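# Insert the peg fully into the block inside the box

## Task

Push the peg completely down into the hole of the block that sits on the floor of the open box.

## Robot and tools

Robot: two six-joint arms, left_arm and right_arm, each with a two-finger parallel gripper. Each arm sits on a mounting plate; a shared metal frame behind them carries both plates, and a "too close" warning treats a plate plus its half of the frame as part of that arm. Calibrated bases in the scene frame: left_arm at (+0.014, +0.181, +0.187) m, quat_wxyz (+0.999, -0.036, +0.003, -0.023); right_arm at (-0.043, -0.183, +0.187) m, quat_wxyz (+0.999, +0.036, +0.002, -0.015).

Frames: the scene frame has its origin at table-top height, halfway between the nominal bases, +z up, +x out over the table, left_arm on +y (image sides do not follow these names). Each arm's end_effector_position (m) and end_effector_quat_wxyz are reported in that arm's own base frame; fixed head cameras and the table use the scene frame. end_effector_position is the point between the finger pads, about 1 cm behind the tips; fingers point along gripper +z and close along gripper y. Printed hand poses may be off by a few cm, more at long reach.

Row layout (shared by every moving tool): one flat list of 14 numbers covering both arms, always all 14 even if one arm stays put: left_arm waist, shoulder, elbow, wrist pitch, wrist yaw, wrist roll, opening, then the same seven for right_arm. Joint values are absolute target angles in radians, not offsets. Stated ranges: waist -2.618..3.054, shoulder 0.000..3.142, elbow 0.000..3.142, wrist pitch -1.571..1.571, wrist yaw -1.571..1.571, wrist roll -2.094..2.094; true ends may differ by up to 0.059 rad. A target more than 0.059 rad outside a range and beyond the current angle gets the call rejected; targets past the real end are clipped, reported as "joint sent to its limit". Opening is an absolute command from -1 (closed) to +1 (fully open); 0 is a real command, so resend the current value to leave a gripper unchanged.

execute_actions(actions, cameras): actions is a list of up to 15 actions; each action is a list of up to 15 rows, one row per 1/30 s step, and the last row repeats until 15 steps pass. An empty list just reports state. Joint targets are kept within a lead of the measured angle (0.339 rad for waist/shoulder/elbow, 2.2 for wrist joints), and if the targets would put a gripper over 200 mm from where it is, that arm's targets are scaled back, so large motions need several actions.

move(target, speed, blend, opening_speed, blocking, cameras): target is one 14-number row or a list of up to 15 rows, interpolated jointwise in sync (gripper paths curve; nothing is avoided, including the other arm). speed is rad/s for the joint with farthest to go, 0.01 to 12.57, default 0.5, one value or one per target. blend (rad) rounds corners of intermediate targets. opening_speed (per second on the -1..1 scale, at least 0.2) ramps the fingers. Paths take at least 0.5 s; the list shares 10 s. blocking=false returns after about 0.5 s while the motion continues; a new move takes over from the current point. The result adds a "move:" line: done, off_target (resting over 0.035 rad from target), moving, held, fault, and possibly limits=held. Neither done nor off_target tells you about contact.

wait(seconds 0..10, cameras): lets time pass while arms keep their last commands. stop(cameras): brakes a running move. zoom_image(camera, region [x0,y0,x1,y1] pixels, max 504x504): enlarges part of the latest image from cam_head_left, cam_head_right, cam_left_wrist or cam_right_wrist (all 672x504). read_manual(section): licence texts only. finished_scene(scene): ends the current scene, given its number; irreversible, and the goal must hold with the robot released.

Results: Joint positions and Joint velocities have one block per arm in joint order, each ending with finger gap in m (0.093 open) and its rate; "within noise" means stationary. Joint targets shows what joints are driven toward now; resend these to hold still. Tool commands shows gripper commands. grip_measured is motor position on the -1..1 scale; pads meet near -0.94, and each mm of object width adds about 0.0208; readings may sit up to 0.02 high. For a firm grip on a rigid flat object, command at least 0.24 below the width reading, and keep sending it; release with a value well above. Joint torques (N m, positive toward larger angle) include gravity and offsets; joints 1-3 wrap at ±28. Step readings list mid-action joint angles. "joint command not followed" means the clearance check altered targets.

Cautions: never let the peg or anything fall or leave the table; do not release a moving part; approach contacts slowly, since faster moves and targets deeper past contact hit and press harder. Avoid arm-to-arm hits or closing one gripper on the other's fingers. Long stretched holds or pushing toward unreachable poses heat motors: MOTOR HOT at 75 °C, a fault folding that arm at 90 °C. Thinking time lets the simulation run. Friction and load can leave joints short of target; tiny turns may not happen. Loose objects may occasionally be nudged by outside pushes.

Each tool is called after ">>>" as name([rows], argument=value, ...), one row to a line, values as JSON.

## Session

>>> execute_actions(actions=[])

>>> zoom_image(camera="cam_head_left", region=[120, 220, 540, 420])

Scene clock: 0.00 s.
left_arm: end_effector_position=(+0.3914, +0.0426, +0.0756) grip_measured=+1.000 end_effector_quat_wxyz=(+0.551, -0.064, +0.827, +0.094) | right_arm: end_effector_position=(+0.3717, -0.0222, +0.0974) grip_measured=+1.000 end_effector_quat_wxyz=(+0.587, +0.078, +0.803, -0.067)
Joint positions: left_arm=[0.018 1.617 0.392 0.832 -0.211 0.005 0.093] | right_arm=[0.054 1.489 0.296 0.877 0.253 0.064 0.093]
Joint velocities: within noise
Joint torques (N m): no reading
Heat: left arm: 29 °C; right arm: 31 °C.
Joint targets: left_arm=[0.018 1.610 0.400 0.834 -0.212 0.006] | right_arm=[0.054 1.481 0.307 0.888 0.253 0.064]
Tool commands: left_gripper/opening=+1.0 right_gripper/opening=+1.0

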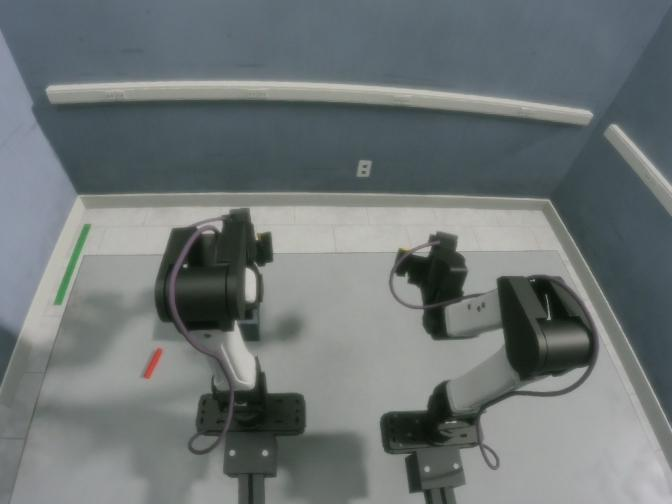

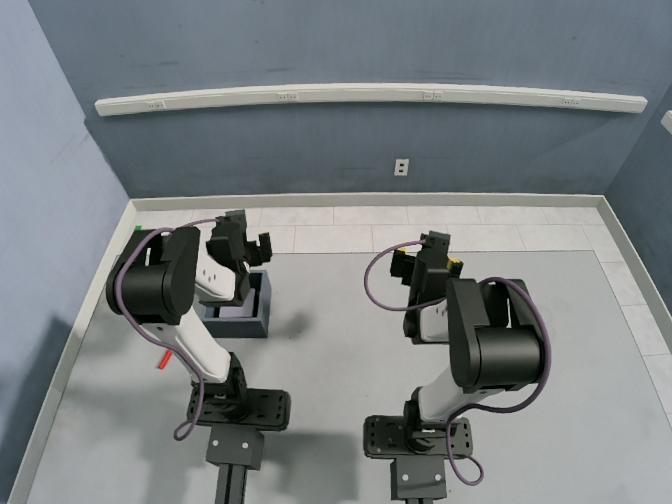

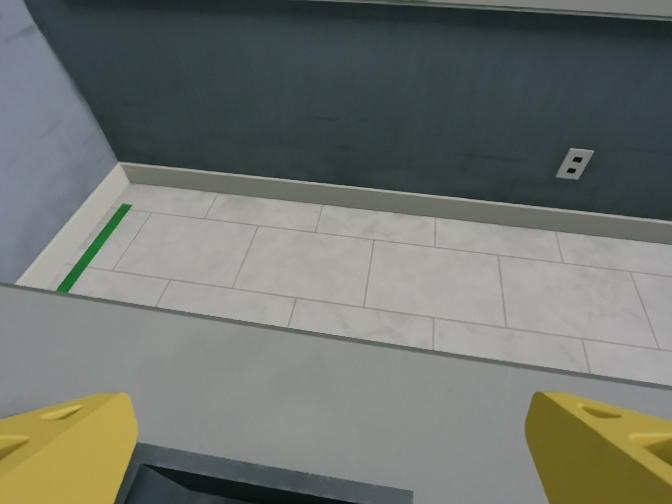

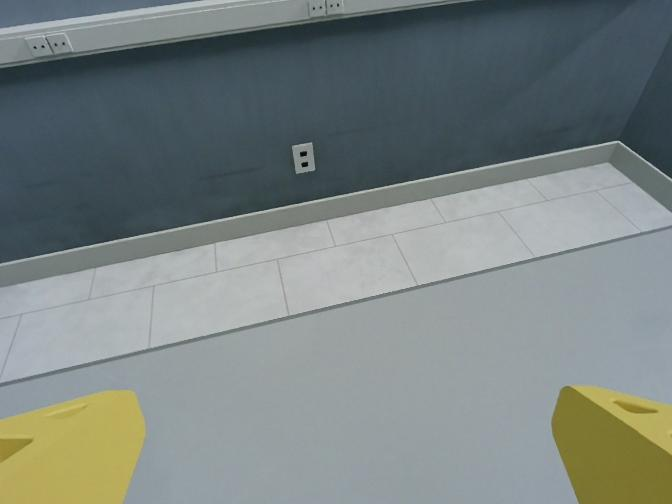

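Scaled by 1.200.

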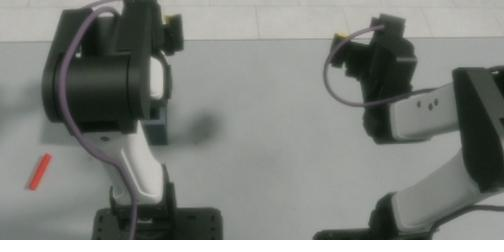

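>>> move(target=[0.65,2.173,2.031,-1.429,0,0,1,0.054,1.481,0.307,0.888,0.253,0.064,1], speed=1.3, cameras=["cam_head_left","cam_left_wrist"])

Scene clock: 7.50 s.
left_arm: end_effector_position=(+0.3305, +0.2526, +0.1146) grip_measured=+1.000 end_effector_quat_wxyz=(-0.001, -0.316, +0.949, +0.004) | right_arm: end_effector_position=(+0.3717, -0.0222, +0.0974) grip_measured=+1.000 end_effector_quat_wxyz=(+0.587, +0.078, +0.803, -0.067)
Joint positions: left_arm=[0.649 2.151 2.001 -1.42 -0.008 0.005 0.093] | right_arm=[0.054 1.489 0.296 0.877 0.253 0.064 0.093]
Joint velocities: within noise
Joint torques (N m): left_arm=[-0.21 -7.53 8.24 0.03 0.09 -0.11] | right_arm=[0.47 -5.15 7.28 2.03 0.08 0.07]
Heat: left arm: 30 °C; right arm: 31 °C.
Joint targets: left_arm=[0.650 2.173 2.031 -1.429 0.000 0.000] | right_arm=[0.054 1.481 0.307 0.888 0.253 0.064]
move: done
Images, in order (width x height): cam_head_left 672x504, cam_left_wrist 672x504.

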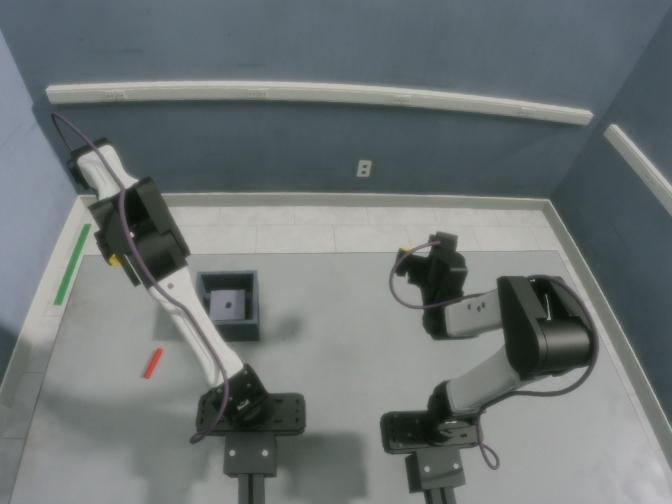

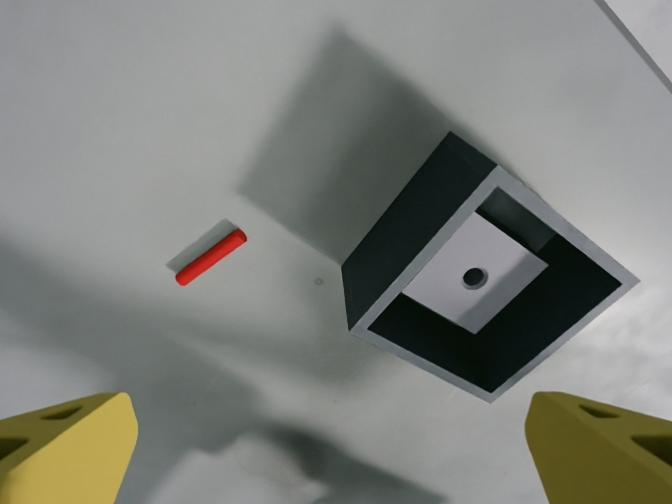

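>>> move(target=[0.70,2.392,1.378,-0.757,-0.465,0.968,-0.15,0.054,1.481,0.307,0.888,0.253,0.064,1], speed=1.2, cameras=["cam_left_wrist"])

Scene clock: 37.10 s.
left_arm: end_effector_position=(+0.2217, +0.2811, -0.0984) grip_measured=-0.148 end_effector_quat_wxyz=(-0.230, +0.150, +0.958, +0.083) | right_arm: end_effector_position=(+0.3717, -0.0222, +0.0974) grip_measured=+1.000 end_effector_quat_wxyz=(+0.587, +0.078, +0.803, -0.067)
Joint positions: left_arm=[0.694 2.379 1.381 -0.769 -0.457 0.958 0.038] | right_arm=[0.054 1.489 0.296 0.877 0.253 0.064 0.093]
Joint velocities: within noise
Joint torques (N m): left_arm=[0.31 -7.84 3.36 -0.16 -0.39 0.05] | right_arm=[0.61 -4.93 7.47 1.98 0.07 0.04]
Heat: left arm: 35 °C; right arm: 33 °C.
Joint targets: left_arm=[0.700 2.392 1.378 -0.757 -0.465 0.968] | right_arm=[0.054 1.481 0.307 0.888 0.253 0.064]
move: done
Images, in order (width x height): cam_left_wrist 672x504.

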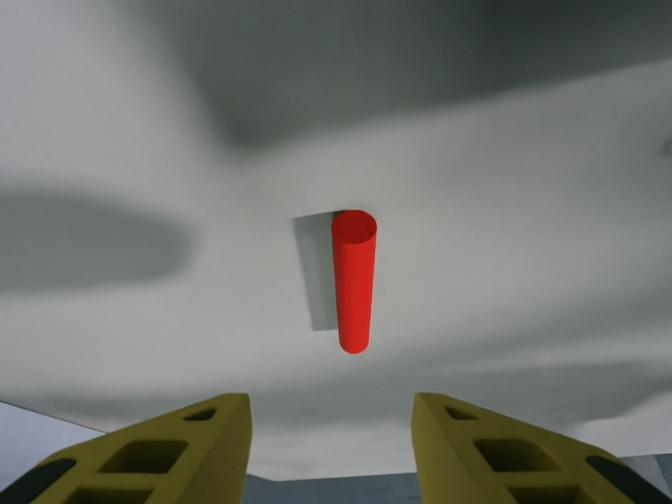

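>>> move([
  [0.713,2.433,1.302,-0.643,-0.465,0.968,-0.15,0.054,1.481,0.307,0.888,0.253,0.064,1],
  [0.713,2.523,1.316,-0.568,-0.465,0.968,-0.15,0.054,1.481,0.307,0.888,0.253,0.064,1],
], speed=[0.6,0.25], cameras=["cam_left_wrist"])

Scene clock: 62.03 s.
left_arm: end_effector_position=(+0.2032, +0.2717, -0.1564) grip_measured=-0.148 end_effector_quat_wxyz=(-0.235, +0.145, +0.958, +0.077) | right_arm: end_effector_position=(+0.3717, -0.0222, +0.0974) grip_measured=+1.000 end_effector_quat_wxyz=(+0.587, +0.078, +0.803, -0.067)
Joint positions: left_arm=[0.707 2.506 1.308 -0.58 -0.458 0.959 0.038] | right_arm=[0.054 1.489 0.296 0.877 0.253 0.064 0.093]
Joint velocities: within noise
Joint torques (N m): left_arm=[0.28 -7.3 3.3 -0.17 -0.35 0.03] | right_arm=[0.53 -4.96 7.17 1.99 0.04 0.03]
Heat: left arm: 36 °C; right arm: 33 °C.
Joint targets: left_arm=[0.713 2.523 1.316 -0.568 -0.465 0.968] | right_arm=[0.054 1.481 0.307 0.888 0.253 0.064]
move: done
Images, in order (width x height): cam_left_wrist 672x504.

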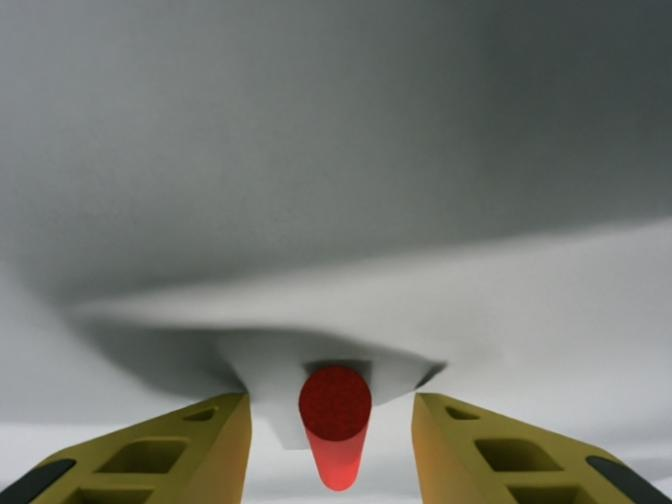

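>>> move([
  [0.713,2.515,1.316,-0.568,-0.465,0.968,-0.15,0.054,1.481,0.307,0.888,0.253,0.064,1],
  [0.713,2.515,1.316,-0.568,-0.465,0.968,-0.95,0.054,1.481,0.307,0.888,0.253,0.064,1],
  [0.713,2.075,1.46,-1.145,-0.465,0.968,-0.95,0.054,1.481,0.307,0.888,0.253,0.064,1],
  [0.672,1.795,1.0,-0.715,1.054,1.586,-0.95,0.054,1.481,0.307,0.888,0.253,0.064,1],
  [0.672,1.95,0.905,-0.468,1.054,1.586,-0.95,0.054,1.481,0.307,0.888,0.253,0.064,1],
], speed=[0.3,0.8,0.9,1.2,0.8], opening_speed=1.0, cameras=["cam_left_wrist"])

>>> zoom_image(camera="cam_left_wrist", region=[220, 340, 440, 504])

Scene clock: 89.83 s.
left_arm: end_effector_position=(+0.3262, +0.0763, +0.0217) grip_measured=-0.820 end_effector_quat_wxyz=(+0.460, +0.388, +0.775, -0.191) | right_arm: end_effector_position=(+0.3717, -0.0222, +0.0974) grip_measured=+1.000 end_effector_quat_wxyz=(+0.587, +0.078, +0.803, -0.067)
Joint positions: left_arm=[0.679 1.94 0.909 -0.482 1.042 1.574 0.006] | right_arm=[0.054 1.489 0.296 0.877 0.253 0.064 0.093]
Joint velocities: within noise
Joint torques (N m): left_arm=[-0.59 -5.53 3.63 0.37 0.84 0.07] | right_arm=[0.51 -5.05 7.27 2.02 0.08 0.04]
Heat: left arm: 36 °C; right arm: 34 °C.
Joint targets: left_arm=[0.672 1.950 0.905 -0.468 1.054 1.586] | right_arm=[0.054 1.481 0.307 0.888 0.253 0.064]
move: done
Images, in order (width x height): cam_left_wrist 672x504.

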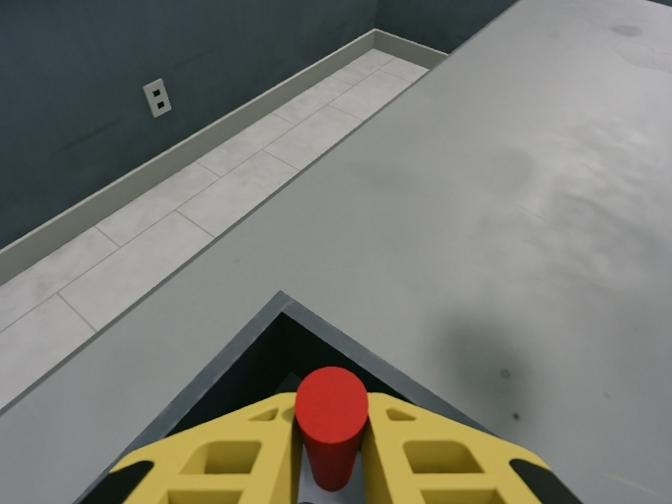

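Scaled by 2.291.

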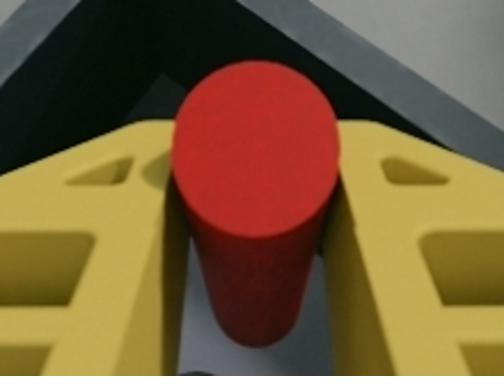

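>>> move(target=[0.727,2.140,0.932,-0.297,1.054,1.586,-0.95,0.054,1.481,0.307,0.888,0.253,0.064,1], speed=0.6, cameras=["cam_left_wrist"])

>>> zoom_image(camera="cam_left_wrist", region=[260, 340, 400, 504])

Scene clock: 103.00 s.
left_arm: end_effector_position=(+0.3280, +0.0943, -0.0288) grip_measured=-0.820 end_effector_quat_wxyz=(+0.464, +0.369, +0.783, -0.187) | right_arm: end_effector_position=(+0.3717, -0.0222, +0.0974) grip_measured=+1.000 end_effector_quat_wxyz=(+0.587, +0.078, +0.803, -0.067)
Joint positions: left_arm=[0.721 2.126 0.913 -0.31 1.047 1.574 0.006] | right_arm=[0.054 1.489 0.296 0.877 0.253 0.064 0.093]
Joint velocities: within noise
Joint torques (N m): left_arm=[0.34 -5.76 4.72 0.36 0.77 0.07] | right_arm=[0.58 -5.03 7.3 2 0.04 0.05]
Heat: left arm: 35 °C; right arm: 34 °C.
Joint targets: left_arm=[0.727 2.140 0.932 -0.297 1.054 1.586] | right_arm=[0.054 1.481 0.307 0.888 0.253 0.064]
move: done
Images, in order (width x height): cam_left_wrist 672x504.

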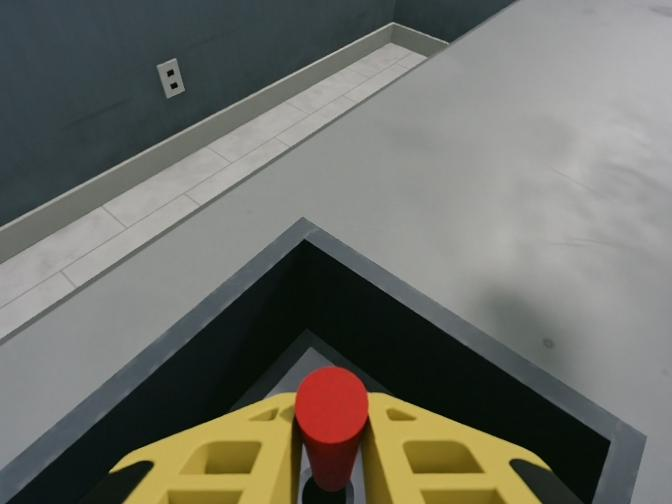

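Scaled by 3.073.

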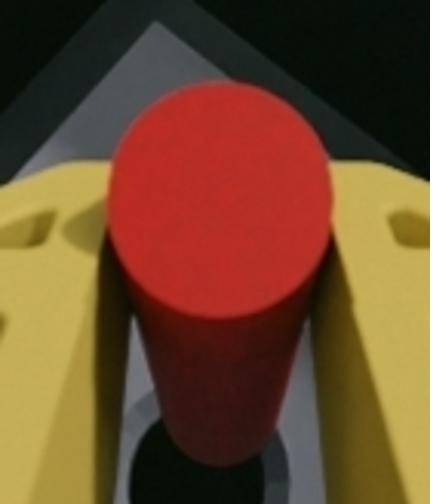

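>>> move(target=[0.742,2.266,0.942,-0.176,1.054,1.586,-0.95,0.054,1.481,0.307,0.888,0.253,0.064,1], speed=0.5, cameras=["cam_left_wrist"])

>>> zoom_image(camera="cam_left_wrist", region=[260, 340, 400, 504])

Scene clock: 112.00 s.
left_arm: end_effector_position=(+0.3278, +0.0987, -0.0547) grip_measured=-0.820 end_effector_quat_wxyz=(+0.476, +0.355, +0.781, -0.194) | right_arm: end_effector_position=(+0.3717, -0.0222, +0.0974) grip_measured=+1.000 end_effector_quat_wxyz=(+0.587, +0.078, +0.803, -0.067)
Joint positions: left_arm=[0.741 2.239 0.924 -0.223 1.079 1.574 0.006] | right_arm=[0.054 1.489 0.296 0.877 0.253 0.064 0.093]
Joint velocities: within noise
Joint torques (N m): left_arm=[-0.02 -4.93 4.08 0.74 0.4 0.06] | right_arm=[0.58 -4.94 7.34 2 0.06 0.05]
Heat: left arm: 34 °C; right arm: 34 °C.
Joint targets: left_arm=[0.742 2.266 0.942 -0.176 1.054 1.586] | right_arm=[0.054 1.481 0.307 0.888 0.253 0.064]
move: off_target (left_arm); left_arm: the wrist pitch is farthest, 0.047 rad from its target
Images, in order (width x height): cam_left_wrist 672x504.

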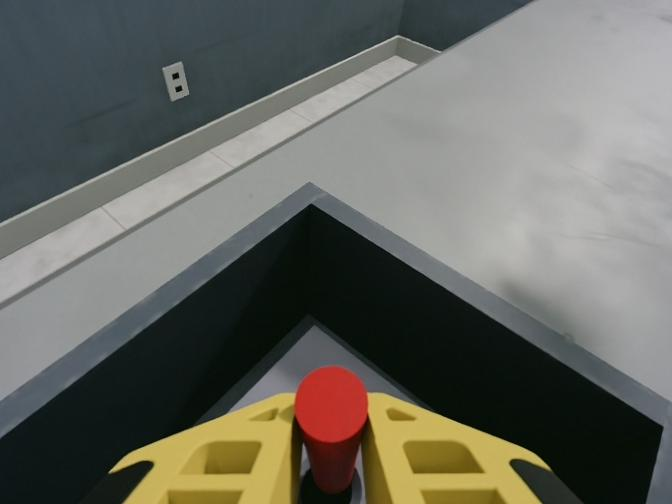

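Scaled by 3.073.

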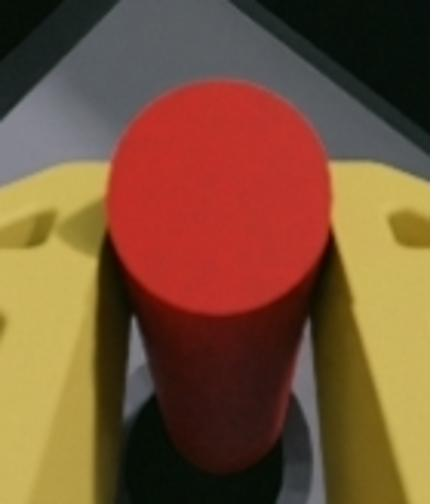

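>>> move(target=[0.749,2.192,0.944,-0.247,1.052,1.586,-0.95,0.054,1.481,0.307,0.888,0.253,0.064,1], speed=0.4, cameras=["cam_left_wrist"])

>>> zoom_image(camera="cam_left_wrist", region=[260, 340, 400, 504])

Scene clock: 123.27 s.
left_arm: end_effector_position=(+0.3261, +0.1002, -0.0558) grip_measured=-0.820 end_effector_quat_wxyz=(+0.467, +0.354, +0.787, -0.193) | right_arm: end_effector_position=(+0.3717, -0.0222, +0.0974) grip_measured=+1.000 end_effector_quat_wxyz=(+0.587, +0.078, +0.803, -0.067)
Joint positions: left_arm=[0.743 2.234 0.926 -0.24 1.058 1.574 0.006] | right_arm=[0.054 1.489 0.296 0.877 0.253 0.064 0.093]
Joint velocities: within noise
Joint torques (N m): left_arm=[0.39 -10.61 4.04 0.1 0.63 0.07] | right_arm=[0.61 -4.96 7.32 1.97 0.06 0.05]
Heat: left arm: 34 °C; right arm: 34 °C.
Joint targets: left_arm=[0.749 2.192 0.944 -0.247 1.052 1.586] | right_arm=[0.054 1.481 0.307 0.888 0.253 0.064]
move: off_target (left_arm); left_arm: the shoulder is farthest, 0.042 rad from its target
Images, in order (width x height): cam_left_wrist 672x504.

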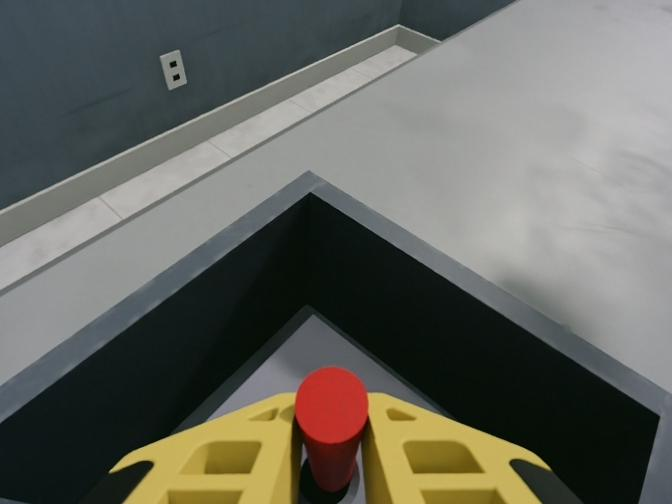

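Scaled by 3.073.

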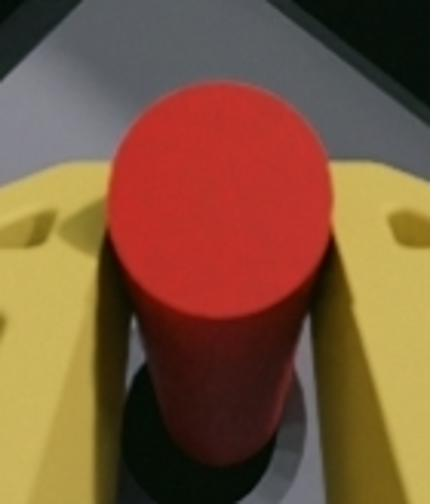

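>>> move([
  [0.749,2.165,0.948,-0.25,1.052,1.586,-0.95,0.054,1.481,0.307,0.888,0.253,0.064,1],
  [0.760,2.215,0.952,-0.225,1.052,1.586,-0.95,0.054,1.481,0.307,0.888,0.253,0.064,1],
], speed=0.4, cameras=["cam_left_wrist"])

>>> zoom_image(camera="cam_left_wrist", region=[260, 340, 400, 504])

Scene clock: 130.43 s.
left_arm: end_effector_position=(+0.3299, +0.1085, -0.0479) grip_measured=-0.820 end_effector_quat_wxyz=(+0.472, +0.358, +0.786, -0.177) | right_arm: end_effector_position=(+0.3717, -0.0222, +0.0974) grip_measured=+1.000 end_effector_quat_wxyz=(+0.587, +0.078, +0.803, -0.067)
Joint positions: left_arm=[0.754 2.208 0.933 -0.239 1.056 1.574 0.006] | right_arm=[0.054 1.489 0.296 0.877 0.253 0.064 0.093]
Joint velocities: within noise
Joint torques (N m): left_arm=[0.42 -6.6 4.36 0.38 0.64 0.05] | right_arm=[0.53 -5.04 7.27 1.99 0.05 0.06]
Heat: left arm: 36 °C; right arm: 35 °C.
Joint targets: left_arm=[0.760 2.215 0.952 -0.225 1.052 1.586] | right_arm=[0.054 1.481 0.307 0.888 0.253 0.064]
move: done
Images, in order (width x height): cam_left_wrist 672x504.

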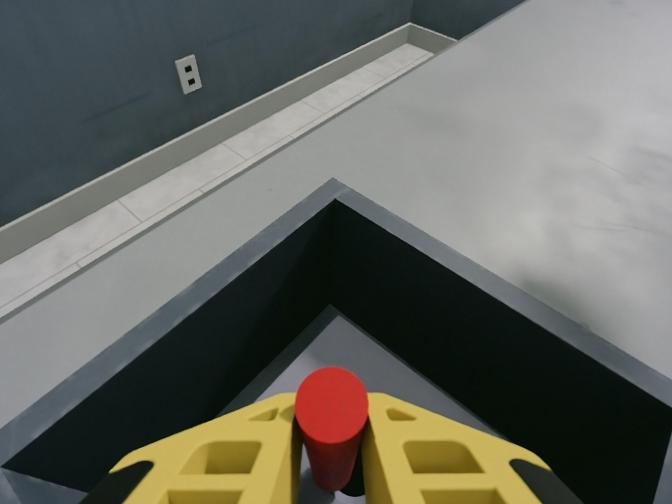

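Scaled by 3.073.

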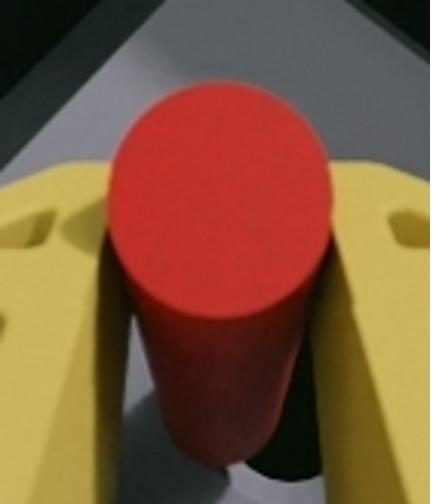

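>>> move(target=[0.743,2.213,0.896,-0.196,1.052,1.586,-0.95,0.054,1.481,0.307,0.888,0.253,0.064,1], speed=0.3, cameras=["cam_left_wrist"])

>>> zoom_image(camera="cam_left_wrist", region=[260, 340, 400, 504])

Scene clock: 141.53 s.
left_arm: end_effector_position=(+0.3253, +0.1028, -0.0517) grip_measured=-0.820 end_effector_quat_wxyz=(+0.472, +0.359, +0.786, -0.178) | right_arm: end_effector_position=(+0.3717, -0.0222, +0.0974) grip_measured=+1.000 end_effector_quat_wxyz=(+0.587, +0.078, +0.803, -0.067)
Joint positions: left_arm=[0.75 2.208 0.903 -0.21 1.056 1.574 0.006] | right_arm=[0.054 1.489 0.296 0.877 0.253 0.064 0.093]
Joint velocities: left_arm=[within noise] | right_arm=[0.002 -0.002 0.002 -0.183 0.037 -0.007 0]
Joint torques (N m): left_arm=[-0.66 -6.64 2 0.36 0.66 0.06] | right_arm=[0.39 -5.12 7.32 2 0.02 0.04]
Heat: left arm: 36 °C; right arm: 35 °C.
Joint targets: left_arm=[0.743 2.213 0.896 -0.196 1.052 1.586] | right_arm=[0.054 1.481 0.307 0.888 0.253 0.064]
move: done
Images, in order (width x height): cam_left_wrist 672x504.

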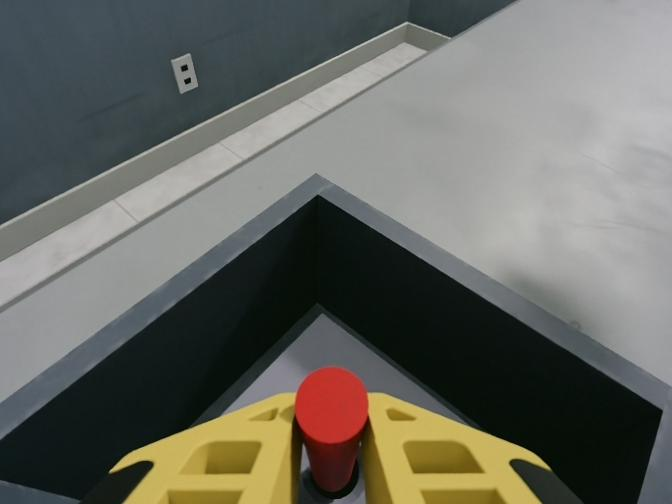

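Scaled by 3.073.

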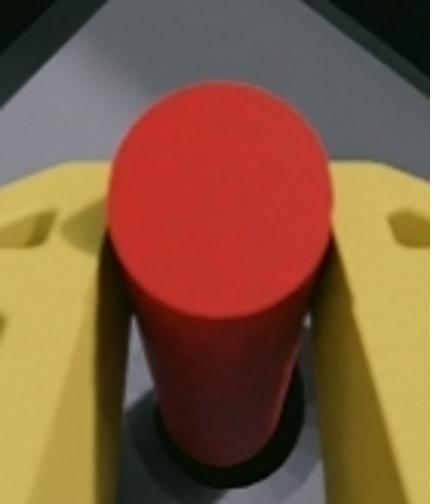

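>>> move(target=[0.757,2.310,0.924,-0.117,1.052,1.586,-0.95,0.054,1.481,0.307,0.888,0.253,0.064,1], speed=0.2, cameras=["cam_left_wrist"])

>>> zoom_image(camera="cam_left_wrist", region=[260, 340, 400, 504])

Scene clock: 148.80 s.
left_arm: end_effector_position=(+0.3242, +0.1019, -0.0744) grip_measured=-0.820 end_effector_quat_wxyz=(+0.471, +0.358, +0.786, -0.179) | right_arm: end_effector_position=(+0.3717, -0.0222, +0.0974) grip_measured=+1.000 end_effector_quat_wxyz=(+0.587, +0.078, +0.803, -0.067)
Joint positions: left_arm=[0.75 2.291 0.907 -0.136 1.056 1.576 0.006] | right_arm=[0.054 1.489 0.296 0.877 0.253 0.064 0.093]
Joint velocities: within noise
Joint torques (N m): left_arm=[0.44 -5.72 3.58 0.43 0.66 0.05] | right_arm=[0.39 -5.12 7.27 1.98 0.06 0.08]
Heat: left arm: 36 °C; right arm: 35 °C.
Joint targets: left_arm=[0.757 2.310 0.924 -0.117 1.052 1.586] | right_arm=[0.054 1.481 0.307 0.888 0.253 0.064]
move: done
Images, in order (width x height): cam_left_wrist 672x504.

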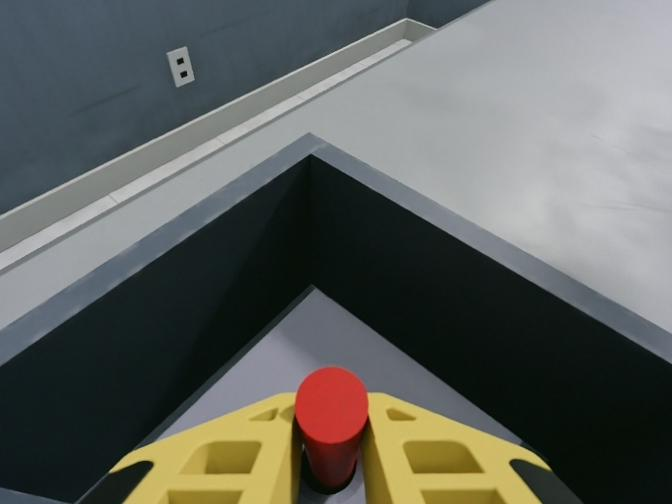

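Scaled by 3.073.

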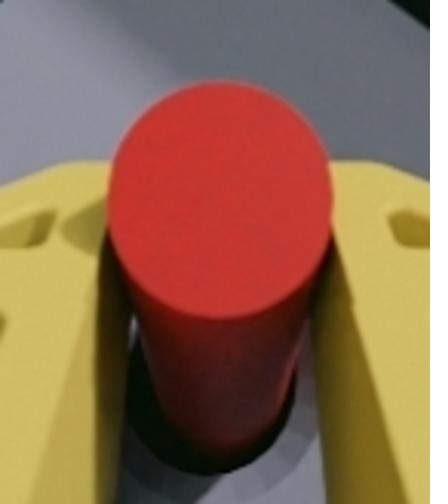

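>>> move([
  [0.759,2.347,0.929,-0.084,1.052,1.586,-0.95,0.054,1.481,0.307,0.888,0.253,0.064,1],
  [0.759,2.347,0.929,-0.084,1.052,1.586,-0.45,0.054,1.481,0.307,0.888,0.253,0.064,1],
], speed=0.2, opening_speed=0.7, cameras=["cam_left_wrist"])

Scene clock: 155.80 s.
left_arm: end_effector_position=(+0.3261, +0.1002, -0.0758) grip_measured=-0.453 end_effector_quat_wxyz=(+0.487, +0.357, +0.775, -0.184) | right_arm: end_effector_position=(+0.3717, -0.0222, +0.0974) grip_measured=+1.000 end_effector_quat_wxyz=(+0.587, +0.078, +0.803, -0.067)
Joint positions: left_arm=[0.752 2.319 0.912 -0.112 1.095 1.584 0.023] | right_arm=[0.054 1.489 0.296 0.877 0.253 0.064 0.093]
Joint velocities: within noise
Joint torques (N m): left_arm=[0.4 -4.88 3.54 0.54 0.19 -0.03] | right_arm=[0.53 -5.01 7.3 1.97 0.05 0.04]
Heat: left arm: 36 °C; right arm: 36 °C.
Joint targets: left_arm=[0.759 2.347 0.929 -0.084 1.052 1.586] | right_arm=[0.054 1.481 0.307 0.888 0.253 0.064]
move: off_target (left_arm); left_arm: the wrist yaw is farthest, 0.043 rad from its target
Images, in order (width x height): cam_left_wrist 672x504.

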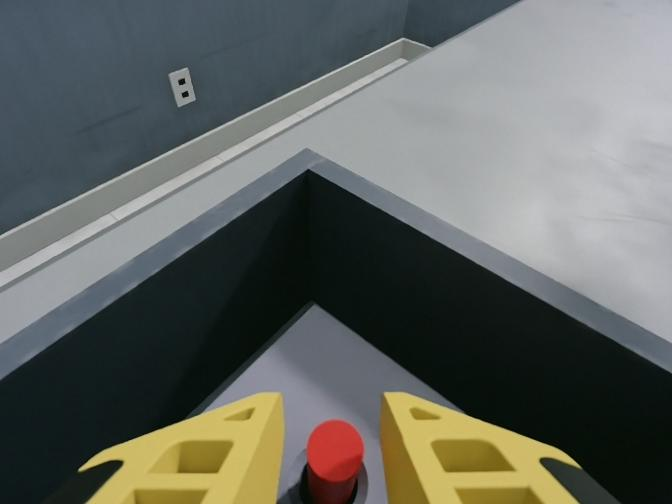

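>>> move([
  [0.752,2.18,0.925,-0.24,1.08,1.586,-0.45,0.054,1.481,0.307,0.888,0.253,0.064,1],
  [0.75,1.93,0.93,-0.5,1.054,1.586,-0.3,0.054,1.481,0.307,0.888,0.253,0.064,1],
], speed=[0.35,0.9], cameras=["cam_left_wrist","cam_head_left"])

>>> zoom_image(camera="cam_left_wrist", region=[220, 340, 440, 504])

Scene clock: 163.30 s.
left_arm: end_effector_position=(+0.3197, +0.0984, +0.0216) grip_measured=-0.302 end_effector_quat_wxyz=(+0.472, +0.357, +0.785, -0.183) | right_arm: end_effector_position=(+0.3717, -0.0222, +0.0974) grip_measured=+1.000 end_effector_quat_wxyz=(+0.587, +0.078, +0.803, -0.067)
Joint positions: left_arm=[0.754 1.953 0.914 -0.493 1.061 1.584 0.031] | right_arm=[0.054 1.489 0.296 0.877 0.253 0.064 0.093]
Joint velocities: within noise
Joint torques (N m): left_arm=[-0.34 -8.27 5.16 0.13 0.61 -0.03] | right_arm=[0.32 -5.04 7.28 2 0.06 0.03]
Heat: left arm: 36 °C; right arm: 36 °C.
Joint targets: left_arm=[0.750 1.930 0.930 -0.500 1.054 1.586] | right_arm=[0.054 1.481 0.307 0.888 0.253 0.064]
move: done
Images, in order (width x height): cam_head_left 672x504, cam_left_wrist 672x504.

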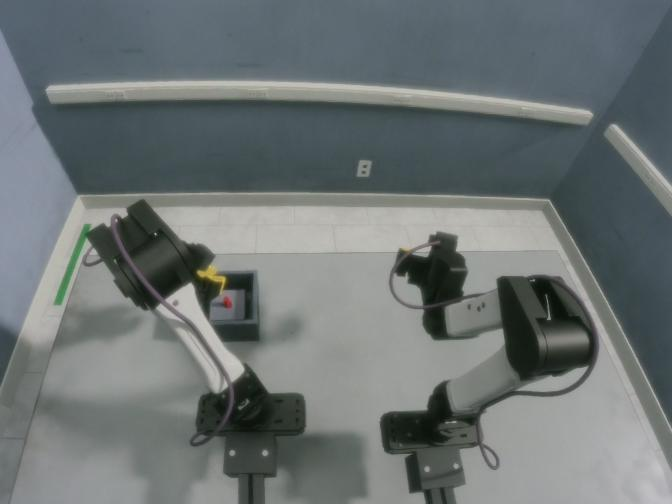

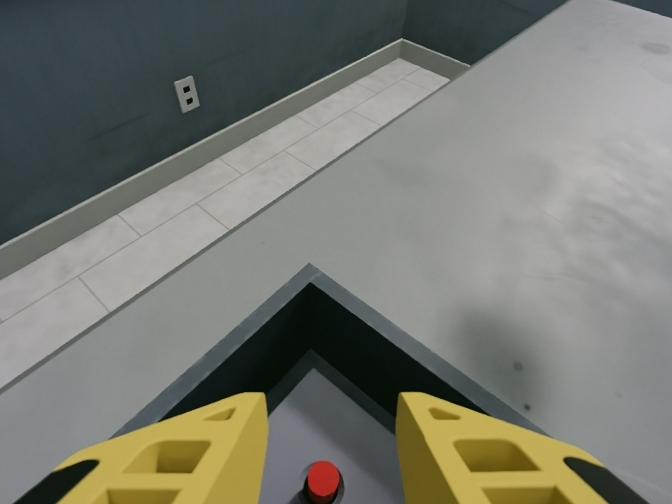

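Scaled by 2.291.

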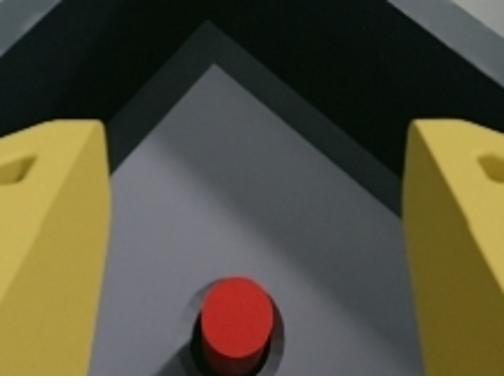

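>>> finished_scene(scene=2)

The scene is finished: the task was done.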